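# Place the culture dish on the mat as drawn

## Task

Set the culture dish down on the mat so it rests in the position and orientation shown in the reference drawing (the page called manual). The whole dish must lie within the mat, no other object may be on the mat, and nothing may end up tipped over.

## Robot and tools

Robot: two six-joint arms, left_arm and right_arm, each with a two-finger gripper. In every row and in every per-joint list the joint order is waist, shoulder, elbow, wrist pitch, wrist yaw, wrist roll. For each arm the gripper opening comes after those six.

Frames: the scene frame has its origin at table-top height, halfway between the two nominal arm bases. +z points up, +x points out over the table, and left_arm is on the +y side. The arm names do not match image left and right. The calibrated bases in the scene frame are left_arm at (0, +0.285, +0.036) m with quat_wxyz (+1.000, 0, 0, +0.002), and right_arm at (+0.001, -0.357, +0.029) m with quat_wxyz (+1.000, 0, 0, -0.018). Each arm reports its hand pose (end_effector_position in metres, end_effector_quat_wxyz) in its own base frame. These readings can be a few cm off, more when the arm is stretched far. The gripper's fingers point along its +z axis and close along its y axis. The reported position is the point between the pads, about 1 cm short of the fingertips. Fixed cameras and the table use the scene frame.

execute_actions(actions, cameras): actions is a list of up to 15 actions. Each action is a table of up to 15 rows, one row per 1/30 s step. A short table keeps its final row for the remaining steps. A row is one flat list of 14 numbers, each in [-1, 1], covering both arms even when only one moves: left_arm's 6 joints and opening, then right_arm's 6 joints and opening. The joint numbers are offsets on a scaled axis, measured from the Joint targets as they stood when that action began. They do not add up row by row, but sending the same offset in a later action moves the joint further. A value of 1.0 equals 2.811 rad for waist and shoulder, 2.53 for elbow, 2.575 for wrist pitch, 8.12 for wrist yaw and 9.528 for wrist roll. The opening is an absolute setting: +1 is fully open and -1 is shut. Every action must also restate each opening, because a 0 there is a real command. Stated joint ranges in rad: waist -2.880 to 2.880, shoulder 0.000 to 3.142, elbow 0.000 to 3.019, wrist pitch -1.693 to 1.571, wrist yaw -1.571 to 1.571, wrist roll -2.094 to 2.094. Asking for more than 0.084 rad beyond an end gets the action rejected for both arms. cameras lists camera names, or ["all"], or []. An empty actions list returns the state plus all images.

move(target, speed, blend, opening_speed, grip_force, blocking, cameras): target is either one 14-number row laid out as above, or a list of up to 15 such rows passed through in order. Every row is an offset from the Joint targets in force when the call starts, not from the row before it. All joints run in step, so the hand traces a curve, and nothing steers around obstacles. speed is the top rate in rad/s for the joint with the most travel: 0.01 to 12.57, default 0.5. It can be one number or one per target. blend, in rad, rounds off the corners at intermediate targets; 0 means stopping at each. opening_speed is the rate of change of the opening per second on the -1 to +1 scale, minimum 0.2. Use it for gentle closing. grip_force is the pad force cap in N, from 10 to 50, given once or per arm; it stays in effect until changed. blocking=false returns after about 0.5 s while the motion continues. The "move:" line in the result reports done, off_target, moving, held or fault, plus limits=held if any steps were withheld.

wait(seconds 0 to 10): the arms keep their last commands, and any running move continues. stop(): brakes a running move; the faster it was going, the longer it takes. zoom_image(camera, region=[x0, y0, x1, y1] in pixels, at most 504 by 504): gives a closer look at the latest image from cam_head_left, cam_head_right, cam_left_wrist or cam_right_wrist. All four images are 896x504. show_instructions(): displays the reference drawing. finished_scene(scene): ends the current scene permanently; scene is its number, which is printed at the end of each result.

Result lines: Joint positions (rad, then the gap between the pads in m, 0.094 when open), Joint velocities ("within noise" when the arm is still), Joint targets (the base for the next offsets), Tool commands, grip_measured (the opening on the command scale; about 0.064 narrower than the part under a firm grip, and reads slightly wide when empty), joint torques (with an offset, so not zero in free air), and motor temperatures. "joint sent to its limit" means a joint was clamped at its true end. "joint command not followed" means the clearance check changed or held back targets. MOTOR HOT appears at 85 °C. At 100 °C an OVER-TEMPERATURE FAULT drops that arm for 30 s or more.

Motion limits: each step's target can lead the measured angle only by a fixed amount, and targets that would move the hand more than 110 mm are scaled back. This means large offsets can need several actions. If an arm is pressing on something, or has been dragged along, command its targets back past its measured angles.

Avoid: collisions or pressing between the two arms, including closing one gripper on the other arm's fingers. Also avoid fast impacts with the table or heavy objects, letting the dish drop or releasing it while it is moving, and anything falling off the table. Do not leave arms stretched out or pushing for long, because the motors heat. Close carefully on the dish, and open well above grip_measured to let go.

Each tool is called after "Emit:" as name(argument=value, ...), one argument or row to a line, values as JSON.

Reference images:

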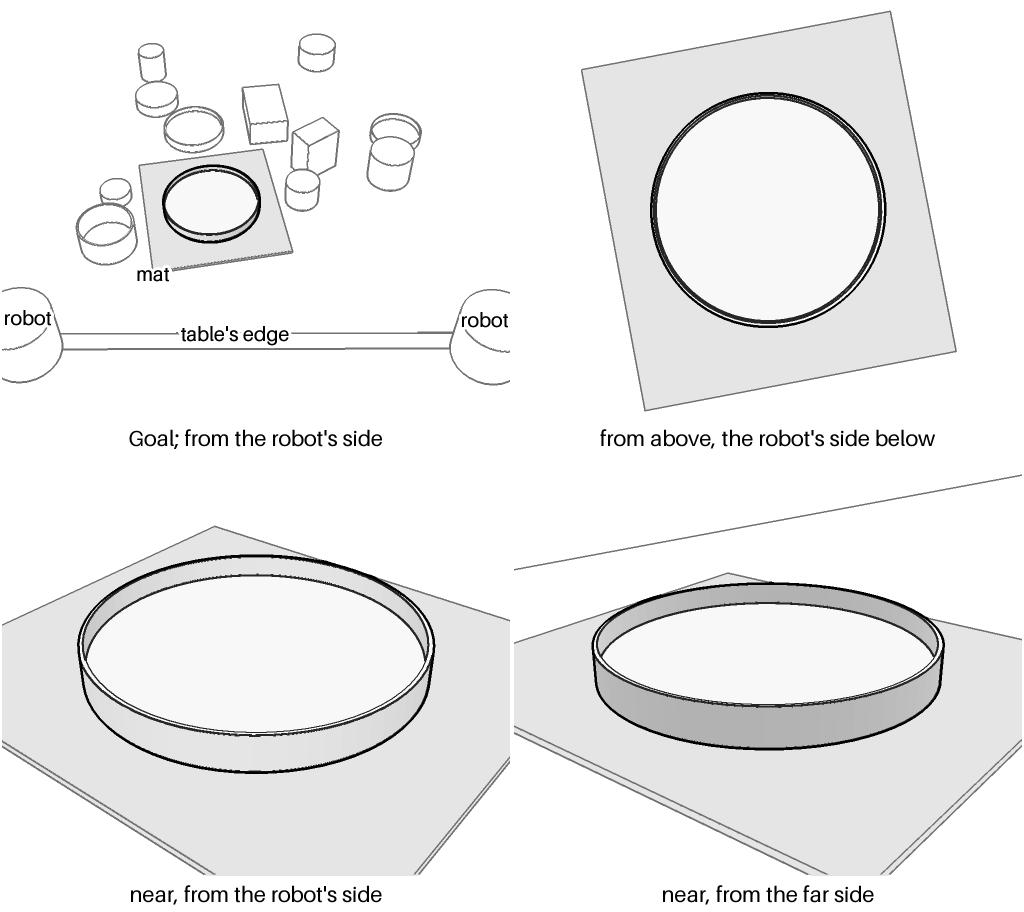

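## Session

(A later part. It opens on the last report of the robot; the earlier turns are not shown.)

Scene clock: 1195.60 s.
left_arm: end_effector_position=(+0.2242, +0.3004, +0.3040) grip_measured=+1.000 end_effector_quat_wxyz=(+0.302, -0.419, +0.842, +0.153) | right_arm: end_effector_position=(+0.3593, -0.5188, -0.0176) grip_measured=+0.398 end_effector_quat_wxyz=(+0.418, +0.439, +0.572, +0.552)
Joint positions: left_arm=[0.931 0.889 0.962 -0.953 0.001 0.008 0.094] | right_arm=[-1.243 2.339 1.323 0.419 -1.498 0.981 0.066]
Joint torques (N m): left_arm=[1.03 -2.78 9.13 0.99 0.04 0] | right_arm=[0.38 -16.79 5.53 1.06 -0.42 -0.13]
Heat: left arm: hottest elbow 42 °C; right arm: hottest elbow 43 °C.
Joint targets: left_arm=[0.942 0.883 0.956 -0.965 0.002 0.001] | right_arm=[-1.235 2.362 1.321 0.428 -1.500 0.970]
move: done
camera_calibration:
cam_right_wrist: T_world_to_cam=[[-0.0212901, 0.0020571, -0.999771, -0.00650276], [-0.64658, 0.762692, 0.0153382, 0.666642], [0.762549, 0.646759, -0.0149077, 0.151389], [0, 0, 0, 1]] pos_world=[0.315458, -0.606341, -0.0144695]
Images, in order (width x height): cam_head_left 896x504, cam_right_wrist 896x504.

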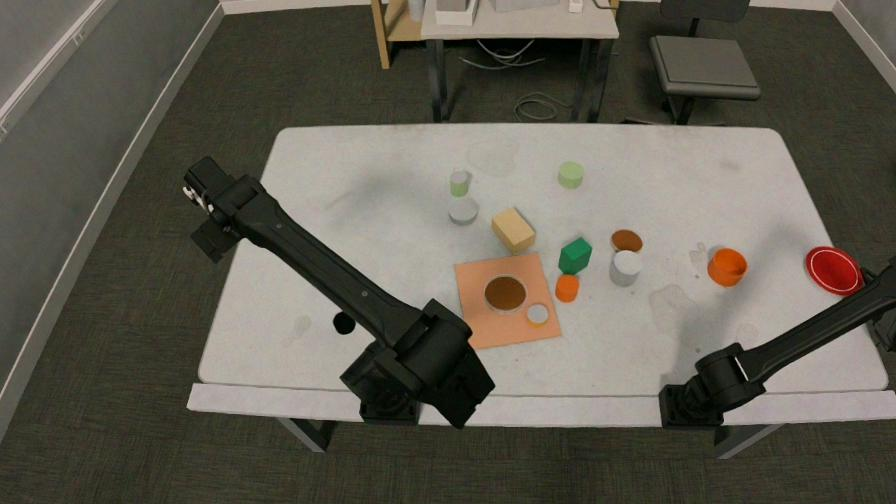

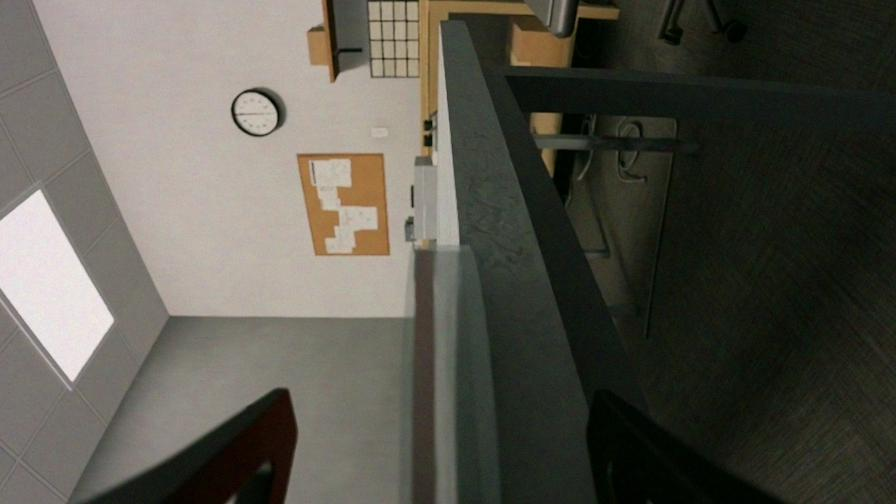

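Emit:
move(
  target=[0,0,0,0,0,0,1,0.009,0.0025,0,-0.001,0,0,0.4],
  speed=0.08,
)

Emit:
move(
  target=[0,0,0,0,0,0,1,0,0,0,0,0,0,-0.45],
  opening_speed=0.5,
  cameras=["cam_right_wrist","cam_head_left"],
)

Emit:
zoom_image(
  camera="cam_head_left",
  region=[756, 200, 896, 340],
)

Scene clock: 1210.23 s.
left_arm: end_effector_position=(+0.2242, +0.3004, +0.3040) grip_measured=+1.000 end_effector_quat_wxyz=(+0.302, -0.419, +0.842, +0.153) | right_arm: end_effector_position=(+0.3615, -0.5175, -0.0180) grip_measured=+0.398 end_effector_quat_wxyz=(+0.419, +0.437, +0.574, +0.551)
Joint positions: left_arm=[0.931 0.889 0.962 -0.953 0.001 0.008 0.094] | right_arm=[-1.239 2.339 1.323 0.419 -1.497 0.976 0.066]
Joint torques (N m): left_arm=[1.03 -2.84 9.13 0.99 0.04 0] | right_arm=[2.08 -16.32 5.53 0.96 -0.48 -0.1]
Motor temperatures (°C): left_arm=[22 23 42 24 21 21 19] | right_arm=[22 33 41 21 21 20 22]
Heat: left arm: hottest elbow 42 °C; right arm: hottest elbow 41 °C.
Joint targets: left_arm=[0.942 0.883 0.956 -0.965 0.002 0.001] | right_arm=[-1.210 2.369 1.321 0.425 -1.500 0.970]
move: done

Scene clock: 1212.27 s.
left_arm: end_effector_position=(+0.2242, +0.3004, +0.3040) grip_measured=+1.000 end_effector_quat_wxyz=(+0.302, -0.419, +0.842, +0.153) | right_arm: end_effector_position=(+0.3614, -0.5173, -0.0239) grip_measured=-0.446 end_effector_quat_wxyz=(+0.422, +0.435, +0.577, +0.548)
Joint positions: left_arm=[0.931 0.889 0.962 -0.953 0.001 0.008 0.094] | right_arm=[-1.239 2.35 1.326 0.421 -1.494 0.96 0.026]
Joint torques (N m): left_arm=[1.03 -2.78 9.13 0.99 0.04 0] | right_arm=[2.14 -17.14 5.3 0.9 -0.59 0.07]
Heat: left arm: hottest elbow 42 °C; right arm: hottest elbow 41 °C.
Joint targets: left_arm=[0.942 0.883 0.956 -0.965 0.002 0.001] | right_arm=[-1.210 2.369 1.321 0.425 -1.500 0.970]
move: done
camera_calibration:
cam_right_wrist: T_world_to_cam=[[-0.019956, -0.013204, -0.999714, -0.0210995], [-0.647871, 0.761745, 0.00287165, 0.666632], [0.761489, 0.647743, -0.0237558, 0.149331], [0, 0, 0, 1]] pos_world=[0.317756, -0.60481, -0.0194603]
Images, in order (width x height): cam_head_left 896x504, cam_right_wrist 896x504.

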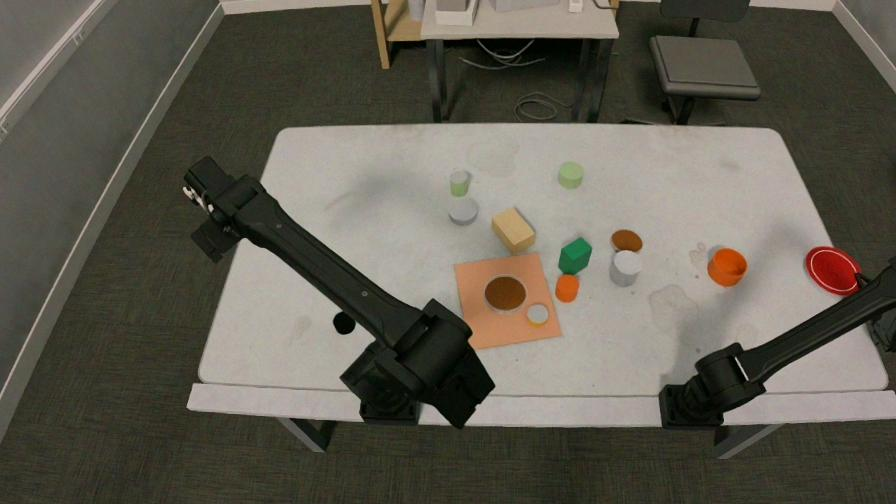

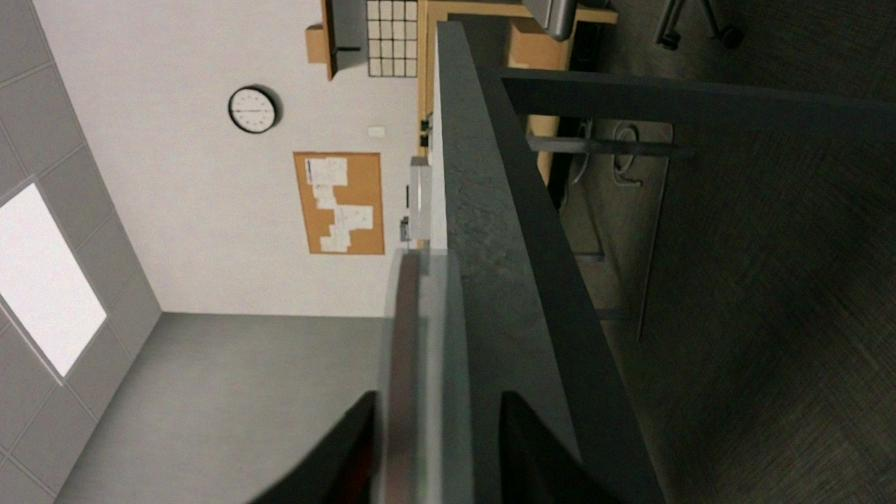

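Scaled by 3.600 from the camera's 896x504 image, which has a finer 1280x720 frame.

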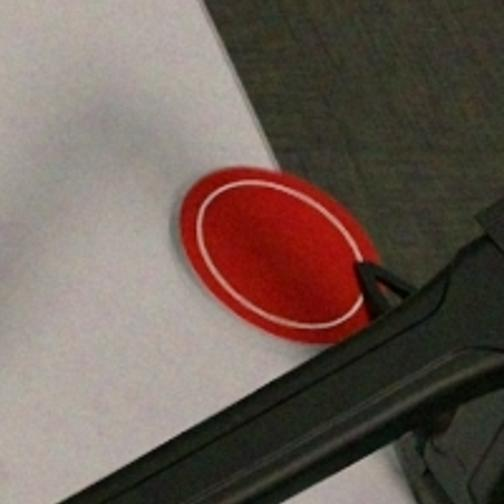

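Emit:
move(
  target=[0,0,0,0,0,0,1,-0.008,-0.0025,0,0,0,0,-0.45],
  speed=0.08,
)

Emit:
move(
  target=[0,0,0,0,0,0,1,0,0,0,0,0,0,-0.7],
  opening_speed=0.2,
  grip_force=[50,25],
  cameras=["cam_right_wrist","cam_head_left"],
)

Scene clock: 1221.83 s.
left_arm: end_effector_position=(+0.2242, +0.3004, +0.3040) grip_measured=+1.000 end_effector_quat_wxyz=(+0.302, -0.419, +0.842, +0.153) | right_arm: end_effector_position=(+0.3612, -0.5175, -0.0237) grip_measured=-0.447 end_effector_quat_wxyz=(+0.422, +0.435, +0.577, +0.548)
Joint positions: left_arm=[0.931 0.889 0.962 -0.953 0.001 0.008 0.094] | right_arm=[-1.239 2.35 1.326 0.421 -1.494 0.96 0.026]
Joint torques (N m): left_arm=[1.03 -2.78 9.13 1.01 0.04 0] | right_arm=[0.32 -17.55 5.3 0.9 -0.59 0.06]
Heat: left arm: hottest elbow 42 °C; right arm: hottest elbow 41 °C.
Joint targets: left_arm=[0.942 0.883 0.956 -0.965 0.002 0.001] | right_arm=[-1.232 2.362 1.321 0.425 -1.500 0.970]
move: done

Scene clock: 1223.30 s.
left_arm: end_effector_position=(+0.2242, +0.3004, +0.3040) grip_measured=+1.000 end_effector_quat_wxyz=(+0.302, -0.419, +0.842, +0.153) | right_arm: end_effector_position=(+0.3613, -0.5176, -0.0200) grip_measured=-0.620 end_effector_quat_wxyz=(+0.420, +0.435, +0.575, +0.551)
Joint positions: left_arm=[0.931 0.889 0.962 -0.953 0.001 0.008 0.094] | right_arm=[-1.239 2.344 1.326 0.421 -1.499 0.971 0.018]
Joint torques (N m): left_arm=[1.03 -2.78 9.13 0.99 0.04 0] | right_arm=[0.26 -17.26 5.33 0.91 -0.39 -0.04]
Heat: left arm: hottest elbow 42 °C; right arm: hottest elbow 41 °C.
Joint targets: left_arm=[0.942 0.883 0.956 -0.965 0.002 0.001] | right_arm=[-1.232 2.362 1.321 0.425 -1.500 0.970]
grip_force (N): 50, 25
move: done
camera_calibration:
cam_right_wrist: T_world_to_cam=[[-0.0185275, -0.00670957, -0.999806, -0.0144314], [-0.650301, 0.759645, 0.00695294, 0.666636], [0.75945, 0.650304, -0.0184376, 0.151809], [0, 0, 0, 1]] pos_world=[0.317956, -0.605225, -0.0162647]
Images, in order (width x height): cam_head_left 896x504, cam_right_wrist 896x504.

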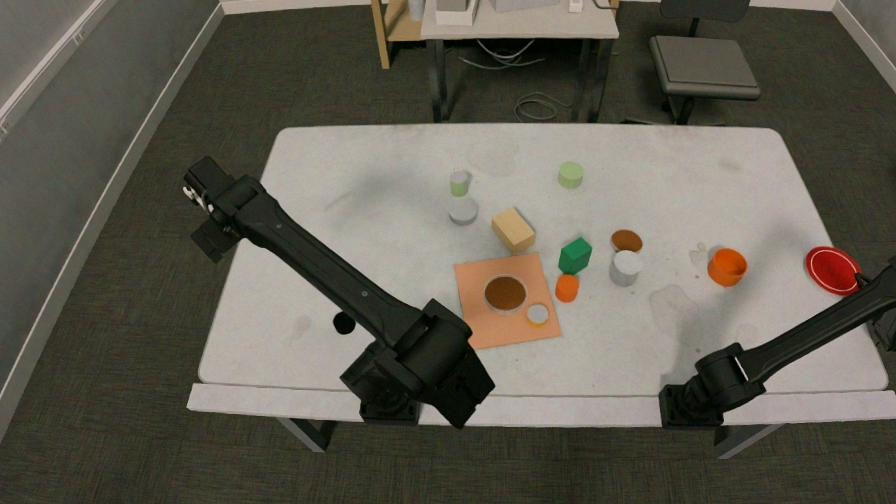

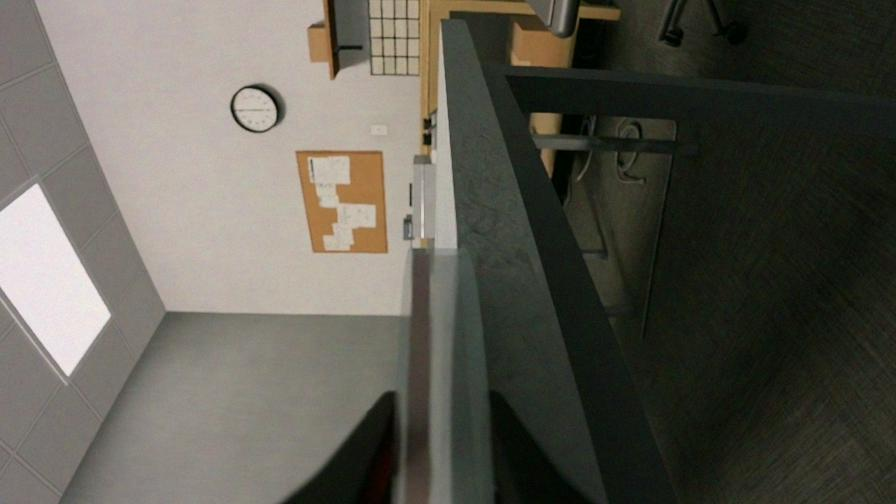

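Emit:
move(
  target=[
    [0,0,0,0,0,0,1,0,0,0,0,0,0,-0.9],
    [0,0,0,0,0,0,1,0,-0.02,0,0,0,0,-0.9],
  ],
  grip_force=[50,50],
  speed=0.1,
  cameras=["cam_right_wrist","cam_head_left"],
)

Scene clock: 1232.33 s.
left_arm: end_effector_position=(+0.2242, +0.3004, +0.3040) grip_measured=+1.000 end_effector_quat_wxyz=(+0.302, -0.419, +0.842, +0.153) | right_arm: end_effector_position=(+0.3619, -0.5195, -0.0122) grip_measured=-0.651 end_effector_quat_wxyz=(+0.422, +0.434, +0.577, +0.549)
Joint positions: left_arm=[0.931 0.889 0.962 -0.953 0.001 0.008 0.094] | right_arm=[-1.239 2.33 1.325 0.421 -1.497 0.976 0.016]
Joint torques (N m): left_arm=[1.03 -2.78 9.13 1.01 0.04 0] | right_arm=[0.26 -20.07 5.48 0.9 -0.46 -0.09]
Heat: left arm: hottest elbow 42 °C; right arm: hottest elbow 41 °C.
Joint targets: left_arm=[0.942 0.883 0.956 -0.965 0.002 0.001] | right_arm=[-1.232 2.305 1.321 0.425 -1.500 0.970]
move: done
camera_calibration:
cam_right_wrist: T_world_to_cam=[[-0.0166341, -0.0144984, -0.999757, -0.0112634], [-0.648904, 0.76087, -0.000237491, 0.668573], [0.760688, 0.648742, -0.0220645, 0.151444], [0, 0, 0, 1]] pos_world=[0.31845, -0.607108, -0.00776033]
Images, in order (width x height): cam_head_left 896x504, cam_right_wrist 896x504.

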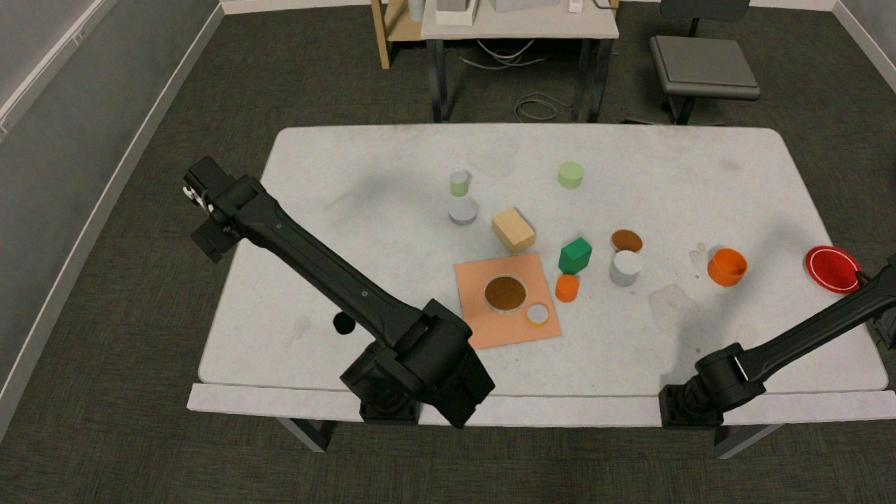

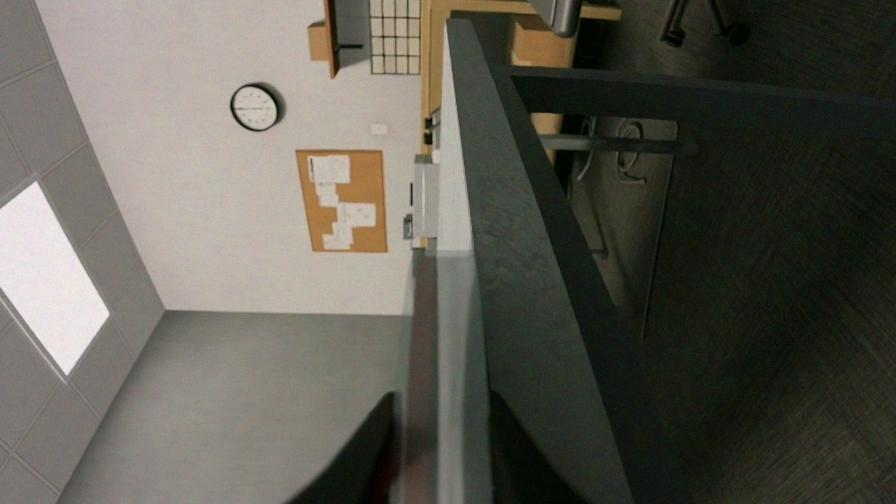

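Emit:
move(
  target=[0,0,0,0,0,0,1,0,-0.12,0,0,0,0,-0.9],
  speed=0.25,
  cameras=["cam_right_wrist","cam_head_left"],
)

Scene clock: 1241.27 s.
left_arm: end_effector_position=(+0.2242, +0.3004, +0.3040) grip_measured=+1.000 end_effector_quat_wxyz=(+0.302, -0.419, +0.842, +0.153) | right_arm: end_effector_position=(+0.3656, -0.5301, +0.1901) grip_measured=-0.651 end_effector_quat_wxyz=(+0.517, +0.331, +0.632, +0.473)
Joint positions: left_arm=[0.931 0.889 0.962 -0.953 0.001 0.008 0.094] | right_arm=[-1.239 1.986 1.315 0.421 -1.496 0.973 0.016]
Joint torques (N m): left_arm=[1.03 -2.84 9.13 1.01 0.04 0] | right_arm=[0.26 -18.43 8.58 0.98 -0.29 -0.06]
Heat: left arm: hottest elbow 42 °C; right arm: hottest elbow 41 °C.
Joint targets: left_arm=[0.942 0.883 0.956 -0.965 0.002 0.001] | right_arm=[-1.232 1.968 1.321 0.425 -1.500 0.970]
move: done
camera_calibration:
cam_right_wrist: T_world_to_cam=[[0.0899285, -0.326373, -0.940954, -0.024539], [-0.631336, 0.712024, -0.307306, 0.704997], [0.770278, 0.621693, -0.14202, 0.164971], [0, 0, 0, 1]] pos_world=[0.320223, -0.612545, 0.216989]
Images, in order (width x height): cam_head_left 896x504, cam_right_wrist 896x504.

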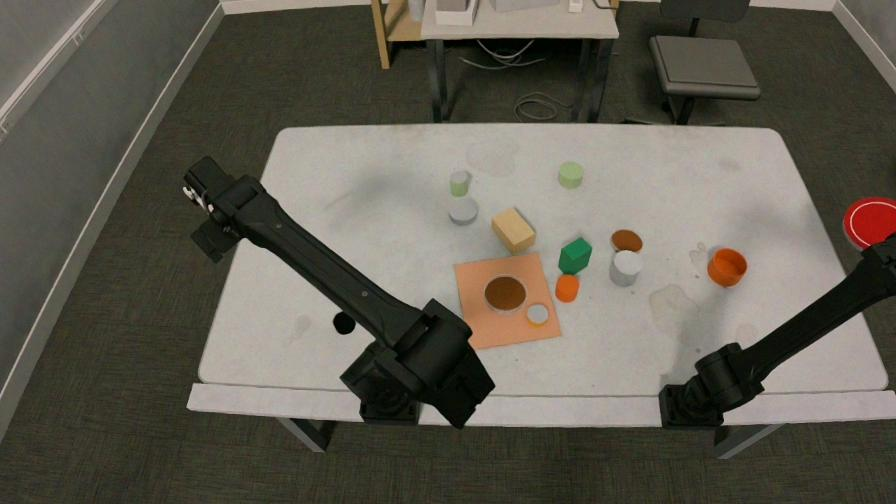

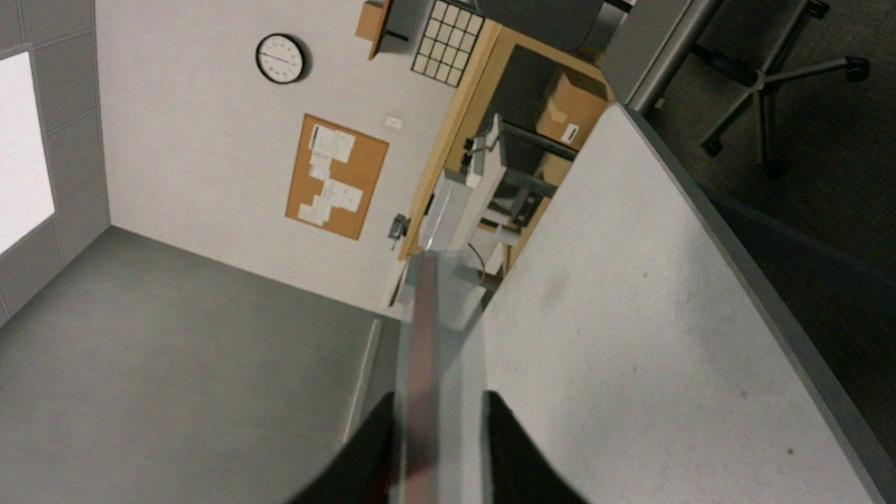

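Emit:
move(
  target=[0,0,0,0,0,0,1,0.3671,-0.2732,-0.382,0.1633,0.1847,-0.2667,-0.9],
  speed=0.6,
  cameras=["all"],
)

Scene clock: 1301.73 s.
left_arm: end_effector_position=(+0.2242, +0.3004, +0.3040) grip_measured=+1.000 end_effector_quat_wxyz=(+0.302, -0.419, +0.842, +0.153) | right_arm: end_effector_position=(+0.4393, -0.0920, +0.1993) grip_measured=-0.651 end_effector_quat_wxyz=(+0.438, -0.454, +0.572, -0.524)
Joint positions: left_arm=[0.931 0.889 0.962 -0.953 0.001 0.008 0.094] | right_arm=[-0.207 1.224 0.347 0.81 -0.003 -1.546 0.016]
Joint torques (N m): left_arm=[1.08 -2.78 9.13 0.99 0.04 0] | right_arm=[0.26 -6.71 7.87 2.55 0.14 -0.13]
Motor temperatures (°C): left_arm=[22 23 42 24 21 21 19] | right_arm=[22 32 46 21 21 20 25]
Heat: left arm: hottest elbow 42 °C; right arm: hottest elbow 46 °C.
Joint targets: left_arm=[0.942 0.883 0.956 -0.965 0.002 0.001] | right_arm=[-0.200 1.200 0.355 0.846 0.000 -1.571]
move: done
camera_calibration:
cam_left_wrist: T_world_to_cam=[[0.81098, -0.584963, 0.0114066, -0.0113766], [-0.564297, -0.78718, -0.24883, 0.472734], [0.154536, 0.19536, -0.96848, 0.286524], [0, 0, 0, 1]] pos_world=[0.23171, 0.309496, 0.395253]
cam_right_wrist: T_world_to_cam=[[0.0801972, -0.0442206, 0.995798, -0.235393], [-0.59689, -0.802227, 0.0124463, 0.224297], [0.798305, -0.59538, -0.0907312, -0.297326], [0, 0, 0, 1]] pos_world=[0.390115, -0.00749394, 0.204636]

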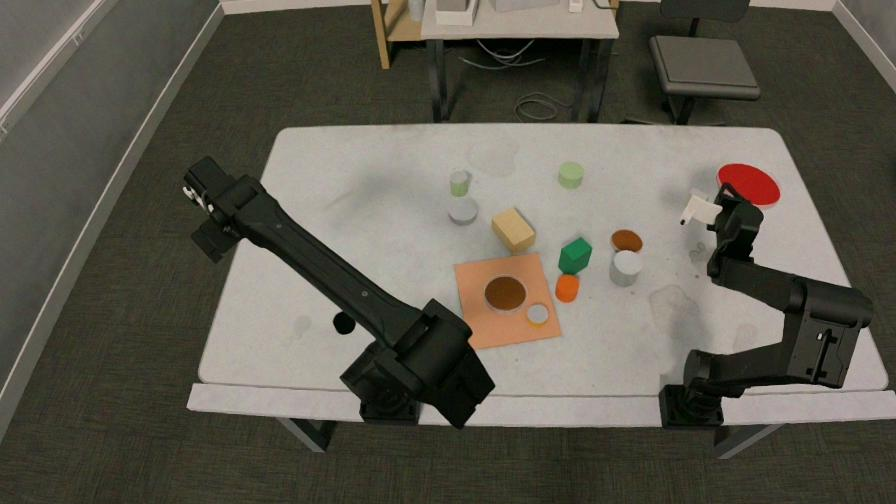

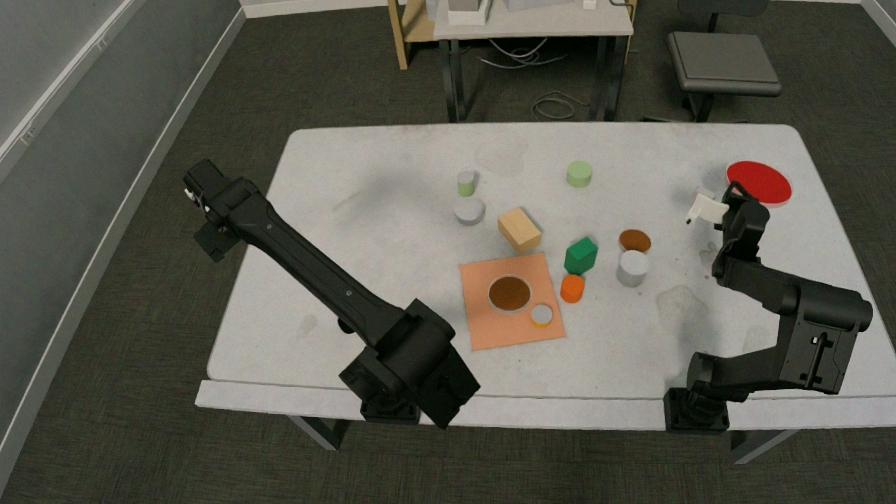

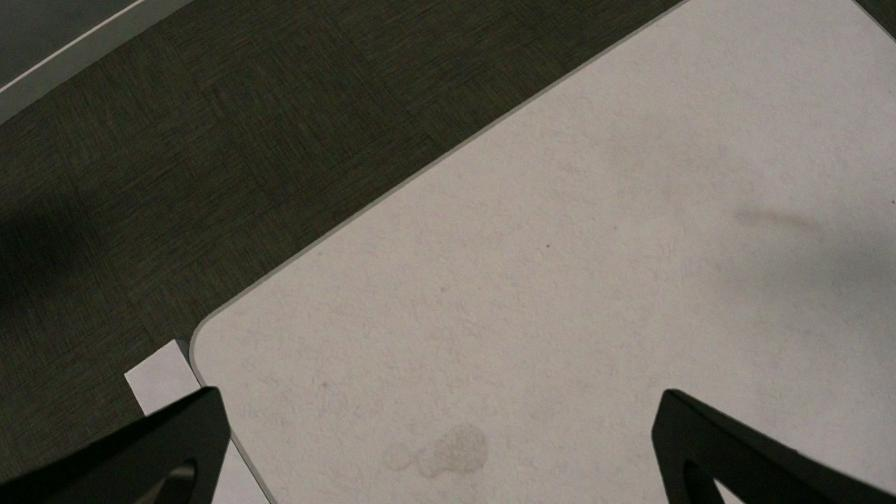

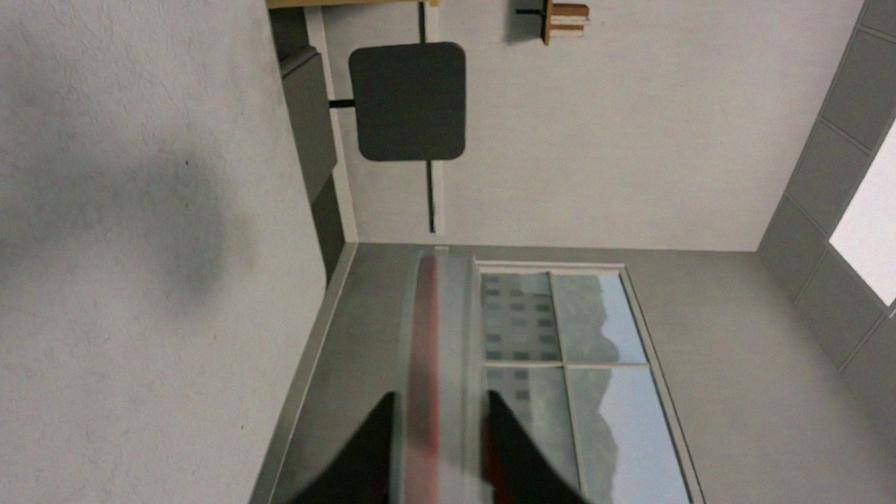

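Emit:
move(
  target=[-0.5432,0.1619,0.0307,-0.1172,0,0,0.0,0,0,0,0,0,0,-0.9],
  speed=0.8,
  cameras=["cam_left_wrist","cam_head_right"],
)

Scene clock: 1328.67 s.
left_arm: end_effector_position=(+0.2905, -0.1914, +0.1387) grip_measured=+0.002 end_effector_quat_wxyz=(-0.013, +0.290, +0.957, +0.003) | right_arm: end_effector_position=(+0.4393, -0.0920, +0.1993) grip_measured=-0.651 end_effector_quat_wxyz=(+0.438, -0.454, +0.572, -0.524)
Joint positions: left_arm=[-0.58 1.322 0.981 -1.256 0.002 0.008 0.047] | right_arm=[-0.207 1.224 0.347 0.81 -0.003 -1.546 0.016]
Joint torques (N m): left_arm=[-0.03 -5.3 12.31 0.02 0.01 0] | right_arm=[0.21 -6.65 7.87 2.55 0.14 -0.12]
Heat: left arm: hottest elbow 42 °C; right arm: hottest elbow 43 °C.
Joint targets: left_arm=[-0.585 1.338 1.033 -1.267 0.001 0.001] | right_arm=[-0.200 1.200 0.355 0.846 0.000 -1.571]
move: off_target (left_arm, right_arm); left_arm: the elbow is farthest, 0.053 rad from its target; right_arm: the wrist pitch is farthest, 0.036 rad from its target
camera_calibration:
cam_left_wrist: T_world_to_cam=[[-0.532764, -0.846264, -0.00012924, -0.0090824], [-0.75637, 0.476103, 0.448587, 0.282745], [-0.379561, 0.239089, -0.893739, 0.365388], [0, 0, 0, 1]] pos_world=[0.347708, -0.229662, 0.199725]
Images, in order (width x height): cam_head_right 896x504, cam_left_wrist 896x504.

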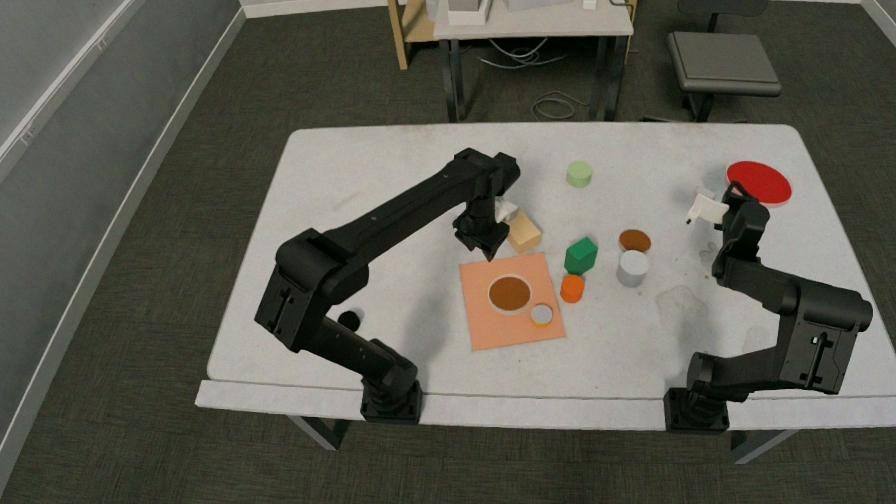

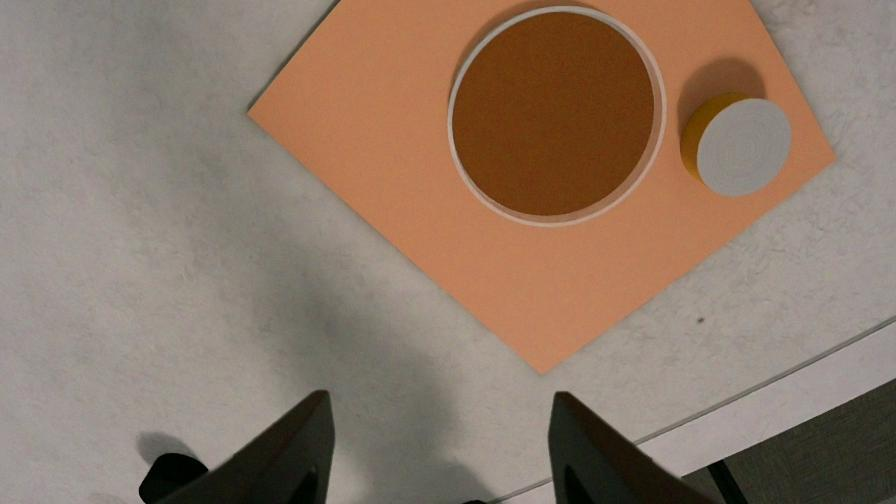

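Emit:
move(
  target=[-0.0018,0.0673,-0.0496,0.1226,0,0.014,0.0,0,0,0,0,0,0,-0.9],
  speed=0.5,
  cameras=["cam_left_wrist"],
)

Scene clock: 1358.07 s.
left_arm: end_effector_position=(+0.3201, -0.2108, +0.0476) grip_measured=+0.002 end_effector_quat_wxyz=(+0.001, +0.345, +0.938, -0.001) | right_arm: end_effector_position=(+0.4393, -0.0920, +0.1993) grip_measured=-0.651 end_effector_quat_wxyz=(+0.438, -0.454, +0.572, -0.524)
Joint positions: left_arm=[-0.58 1.514 0.911 -0.965 0.002 0.125 0.047] | right_arm=[-0.207 1.224 0.347 0.81 -0.003 -1.546 0.016]
Joint torques (N m): left_arm=[-0.38 -7 6.9 0.92 0.02 0.15] | right_arm=[0.26 -6.71 7.87 2.55 0.14 -0.12]
Heat: left arm: hottest elbow 43 °C; right arm: hottest elbow 42 °C.
Joint targets: left_arm=[-0.591 1.527 0.908 -0.951 0.001 0.134] | right_arm=[-0.200 1.200 0.355 0.846 0.000 -1.571]
move: off_target (right_arm); right_arm: the wrist pitch is farthest, 0.036 rad from its target
camera_calibration:
cam_left_wrist: T_world_to_cam=[[-0.628333, -0.777944, 0.000141087, 0.0352816], [-0.704989, 0.569485, 0.422703, 0.35963], [-0.32892, 0.265499, -0.906268, 0.289791], [0, 0, 0, 1]] pos_world=[0.371022, -0.254296, 0.110607]
Images, in order (width x height): cam_left_wrist 896x504.

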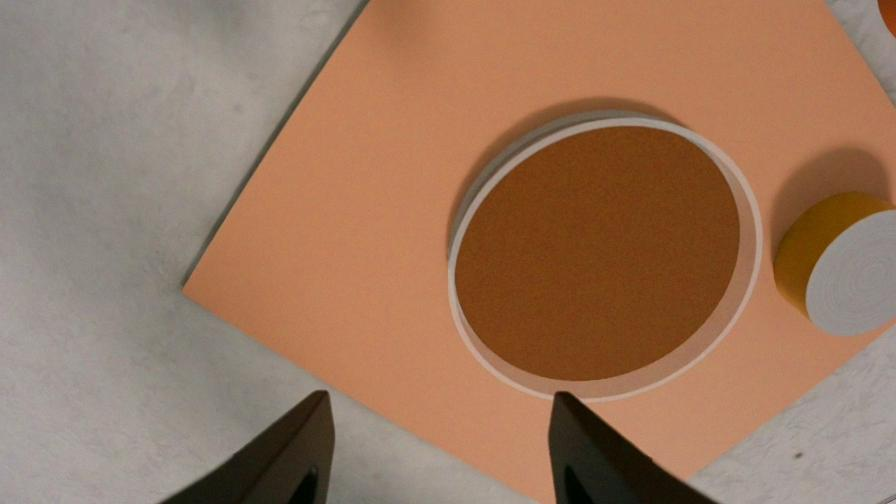

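Emit:
move(
  target=[
    [0,0.0409,-0.022,0.0621,0,0,0.0,0,0,0,0,0,0,-0.9],
    [0,0.0409,-0.022,0.0621,0,0,-1,0,0,0,0,0,0,-0.9],
  ],
  speed=0.2,
  opening_speed=0.5,
  grip_force=[30,50],
  cameras=["cam_left_wrist"],
)

Scene clock: 1377.50 s.
left_arm: end_effector_position=(+0.3213, -0.2116, -0.0077) grip_measured=-0.990 end_effector_quat_wxyz=(+0.000, +0.346, +0.938, -0.001) | right_arm: end_effector_position=(+0.4393, -0.0920, +0.1993) grip_measured=-0.651 end_effector_quat_wxyz=(+0.438, -0.454, +0.572, -0.524)
Joint positions: left_arm=[-0.58 1.623 0.857 -0.805 0.002 0.126 0] | right_arm=[-0.207 1.224 0.347 0.81 -0.003 -1.546 0.016]
Joint torques (N m): left_arm=[-0.32 -7.12 5.82 0.91 0.02 0.15] | right_arm=[0.21 -6.65 7.87 2.55 0.14 -0.12]
Motor temperatures (°C): left_arm=[22 24 42 24 21 21 19] | right_arm=[22 27 42 22 21 20 26]
Heat: left arm: hottest elbow 42 °C; right arm: hottest elbow 42 °C.
Joint targets: left_arm=[-0.591 1.642 0.852 -0.792 0.001 0.135] | right_arm=[-0.200 1.200 0.355 0.846 0.000 -1.571]
grip_force (N): 30, 50
move: off_target (right_arm); right_arm: the wrist pitch is farthest, 0.036 rad from its target
camera_calibration:
cam_left_wrist: T_world_to_cam=[[-0.628913, -0.777475, 0.000321092, 0.0356567], [-0.70378, 0.569475, 0.424727, 0.384003], [-0.330397, 0.26689, -0.905322, 0.241046], [0, 0, 0, 1]] pos_world=[0.372319, -0.255291, 0.0551165]
Images, in order (width x height): cam_left_wrist 896x504.

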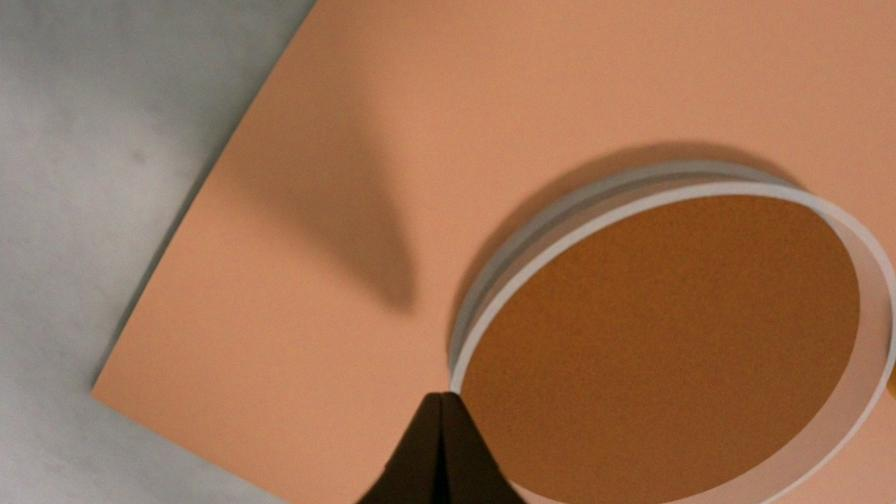

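Emit:
move(
  target=[
    [0,0,0,0,0,0,0.0,0,0,0,0,0,0,-0.9],
    [0,0.0118,0,0.0128,0,0,0.0,0,0,0,0,0,0,-0.9],
    [0,0.0118,0,0.0128,0,0,-1,0,0,0,0,0,0,-0.9],
  ],
  speed=0.15,
  opening_speed=0.8,
  cameras=["cam_left_wrist"],
)

Scene clock: 1388.77 s.
left_arm: end_effector_position=(+0.3246, -0.2138, -0.0191) grip_measured=-0.936 end_effector_quat_wxyz=(+0.001, +0.347, +0.938, -0.001) | right_arm: end_effector_position=(+0.4393, -0.0920, +0.1993) grip_measured=-0.651 end_effector_quat_wxyz=(+0.438, -0.454, +0.572, -0.524)
Joint positions: left_arm=[-0.58 1.655 0.857 -0.771 0.002 0.127 0.003] | right_arm=[-0.207 1.224 0.347 0.81 -0.003 -1.546 0.016]
Joint torques (N m): left_arm=[-0.38 -7.24 5.63 0.85 0.02 0.13] | right_arm=[0.26 -6.65 7.87 2.54 0.14 -0.12]
Heat: left arm: hottest elbow 40 °C; right arm: hottest elbow 42 °C.
Joint targets: left_arm=[-0.591 1.676 0.852 -0.759 0.002 0.134] | right_arm=[-0.200 1.200 0.355 0.846 0.000 -1.571]
grip_force (N): 30, 50
move: off_target (right_arm); right_arm: the wrist pitch is farthest, 0.036 rad from its target
camera_calibration:
cam_left_wrist: T_world_to_cam=[[-0.630135, -0.776486, 0.0000600721, 0.036709], [-0.703813, 0.571192, 0.422359, 0.392705], [-0.32799, 0.266101, -0.906428, 0.231426], [0, 0, 0, 1]] pos_world=[0.375428, -0.257389, 0.0439058]
Images, in order (width x height): cam_left_wrist 896x504.

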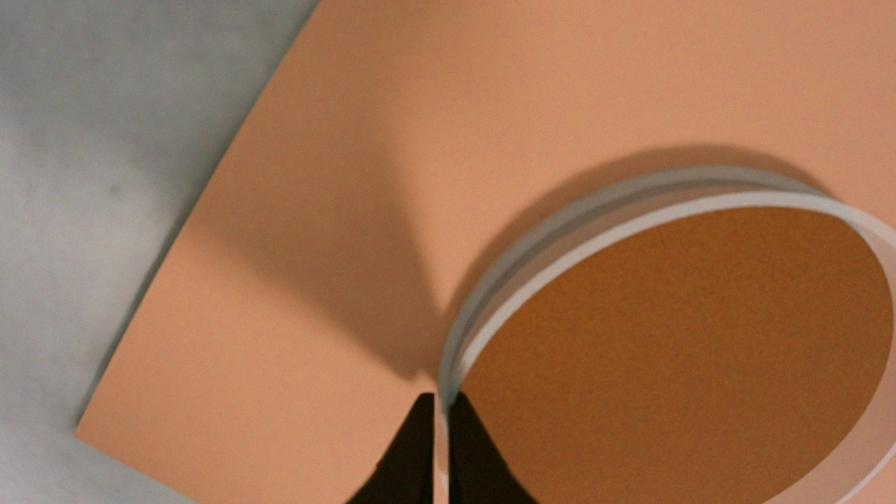

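Emit:
move(
  target=[
    [0,-0.045,0,-0.03,0,0,-1,0,0,0,0,0,0,-0.9],
    [0.297,-0.045,0,-0.03,0,0,-1,0,0,0,0,0,0,-0.9],
    [0.297,-0.005,0,-0.004,0,0,-1,0,0,0,0,0,0,-0.9],
  ],
  speed=[0.3,0.6,0.15],
  cameras=["cam_left_wrist","cam_head_right"],
)

Scene clock: 1407.37 s.
left_arm: end_effector_position=(+0.3736, +0.0915, -0.0171) grip_measured=-0.937 end_effector_quat_wxyz=(-0.002, -0.057, +0.998, +0.000) | right_arm: end_effector_position=(+0.4393, -0.0920, +0.1993) grip_measured=-0.651 end_effector_quat_wxyz=(+0.438, -0.454, +0.572, -0.524)
Joint positions: left_arm=[0.241 1.645 0.852 -0.782 0 0.127 0.003] | right_arm=[-0.207 1.224 0.347 0.81 -0.003 -1.546 0.016]
Joint torques (N m): left_arm=[0.56 -7.53 5.97 0.88 0.1 0.13] | right_arm=[0.21 -6.65 7.88 2.54 0.14 -0.12]
Heat: left arm: hottest elbow 39 °C; right arm: hottest elbow 42 °C.
Joint targets: left_arm=[0.244 1.661 0.852 -0.769 0.001 0.134] | right_arm=[-0.200 1.200 0.355 0.846 0.000 -1.571]
grip_force (N): 30, 50
move: off_target (right_arm); right_arm: the wrist pitch is farthest, 0.036 rad from its target
camera_calibration:
cam_left_wrist: T_world_to_cam=[[0.139559, -0.990213, -0.00110033, 0.0365396], [-0.894375, -0.126528, 0.429051, 0.387077], [-0.424991, -0.0588937, -0.90328, 0.234115], [0, 0, 0, 1]] pos_world=[0.440589, 0.0989461, 0.0454357]
Images, in order (width x height): cam_head_right 896x504, cam_left_wrist 896x504.

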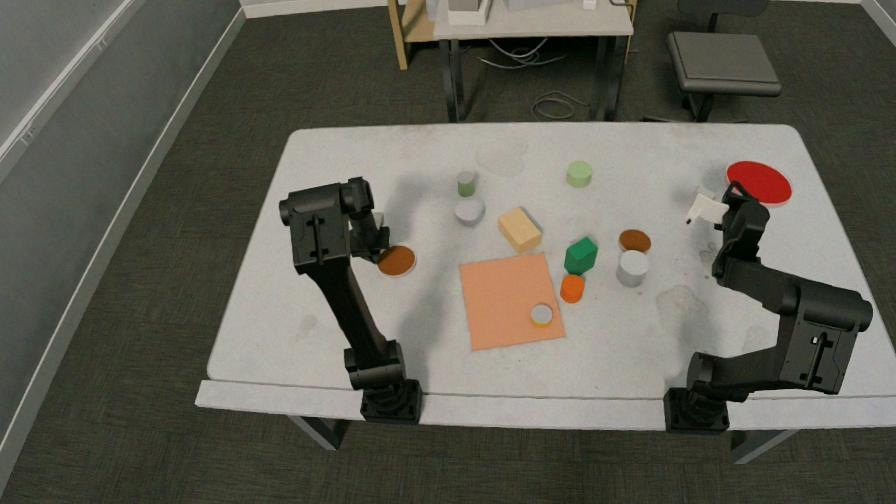

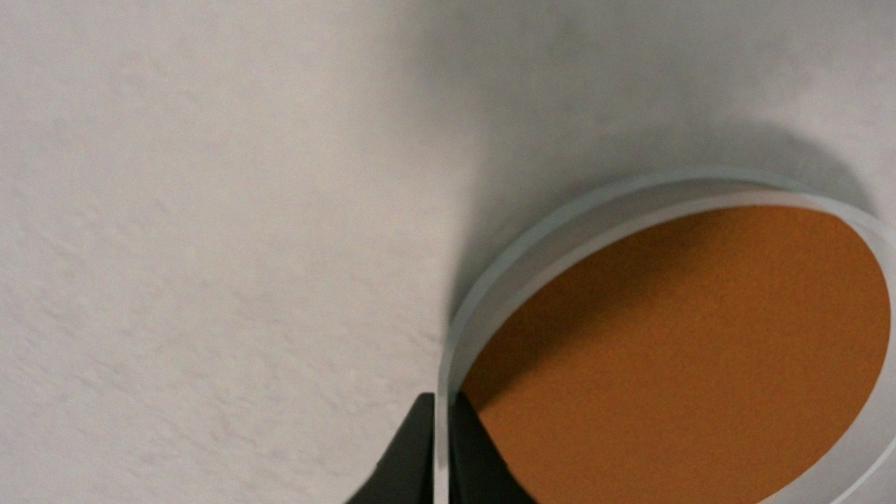

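Emit:
move(
  target=[
    [0,0.0065,0,0.006,0,0,-1,0,0,0,0,0,0,-0.9],
    [0,0.0065,0,0.006,0,0,0,0,0,0,0,0,0,-0.9],
    [0,-0.08,0,-0.05,0,0,0,0,0,0,0,0,0,-0.9],
  ],
  speed=[0.1,0.1,0.4],
  opening_speed=0.8,
  cameras=["cam_left_wrist"],
)

Scene clock: 1417.87 s.
left_arm: end_effector_position=(+0.3703, +0.0907, +0.0541) grip_measured=-0.002 end_effector_quat_wxyz=(+0.045, -0.057, +0.997, +0.008) | right_arm: end_effector_position=(+0.4393, -0.0920, +0.1993) grip_measured=-0.651 end_effector_quat_wxyz=(+0.438, -0.454, +0.572, -0.524)
Joint positions: left_arm=[0.241 1.446 0.852 -0.886 0 0.127 0.047] | right_arm=[-0.207 1.224 0.347 0.81 -0.003 -1.546 0.016]
Joint torques (N m): left_arm=[0.56 -8.06 7.38 0.06 0.1 0.13] | right_arm=[0.26 -6.71 7.87 2.55 0.14 -0.12]
Heat: left arm: hottest elbow 38 °C; right arm: hottest elbow 42 °C.
Joint targets: left_arm=[0.244 1.436 0.852 -0.898 0.001 0.134] | right_arm=[-0.200 1.200 0.355 0.846 0.000 -1.571]
grip_force (N): 30, 50
move: off_target (right_arm); right_arm: the wrist pitch is farthest, 0.036 rad from its target
camera_calibration:
cam_left_wrist: T_world_to_cam=[[0.140095, -0.99008, -0.0107684, 0.0366526], [-0.930209, -0.135334, 0.341169, 0.372363], [-0.339241, -0.037779, -0.93994, 0.26523], [0, 0, 0, 1]] pos_world=[0.431217, 0.0967024, 0.122656]
Images, in order (width x height): cam_left_wrist 896x504.

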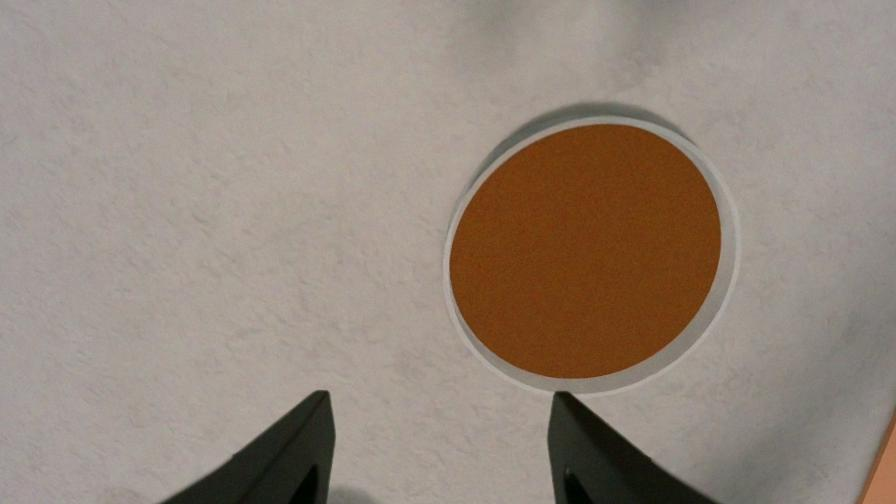

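Emit:
move(
  target=[
    [0,-0.02,0.03,-0.06,0,0,0.0,0,0,0,0,0,0,-0.9],
    [-0.4262,0.0195,0.0545,-0.0668,0,-0.0141,0.5,0,0,0,0,0,0,-0.9],
  ],
  speed=0.8,
  blend=[0.05,0],
  cameras=["cam_left_wrist"],
)

Scene clock: 1434.23 s.
left_arm: end_effector_position=(+0.2185, -0.3080, +0.0737) grip_measured=+0.497 end_effector_quat_wxyz=(-0.007, +0.462, +0.887, +0.003) | right_arm: end_effector_position=(+0.4393, -0.0920, +0.1993) grip_measured=-0.651 end_effector_quat_wxyz=(+0.438, -0.454, +0.572, -0.524)
Joint positions: left_arm=[-0.952 1.471 0.943 -1.059 0.001 0.009 0.07] | right_arm=[-0.207 1.224 0.347 0.81 -0.003 -1.546 0.016]
Joint torques (N m): left_arm=[0.21 -6.24 11.22 -0.1 0.02 -0.02] | right_arm=[0.26 -6.71 7.88 2.55 0.14 -0.12]
Heat: left arm: hottest elbow 39 °C; right arm: hottest elbow 42 °C.
Joint targets: left_arm=[-0.954 1.492 0.990 -1.070 0.001 0.000] | right_arm=[-0.200 1.200 0.355 0.846 0.000 -1.571]
grip_force (N): 30, 50
move: off_target (left_arm, right_arm); target 2's new numbers were sent with left_arm's elbow 0.047 rad from that target; left_arm: the elbow is farthest, 0.047 rad from its target; right_arm: the wrist pitch is farthest, 0.036 rad from its target
camera_calibration:
cam_left_wrist: T_world_to_cam=[[-0.80458, -0.593844, -0.000273413, -0.00902056], [-0.533554, 0.722692, 0.43936, 0.340929], [-0.260714, 0.353646, -0.898311, 0.317458], [0, 0, 0, 1]] pos_world=[0.257412, -0.364011, 0.135383]
Images, in order (width x height): cam_left_wrist 896x504.

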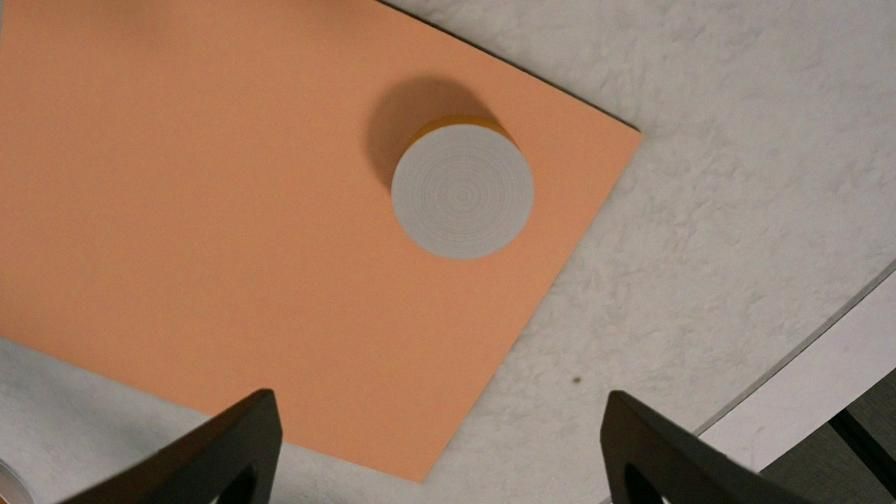

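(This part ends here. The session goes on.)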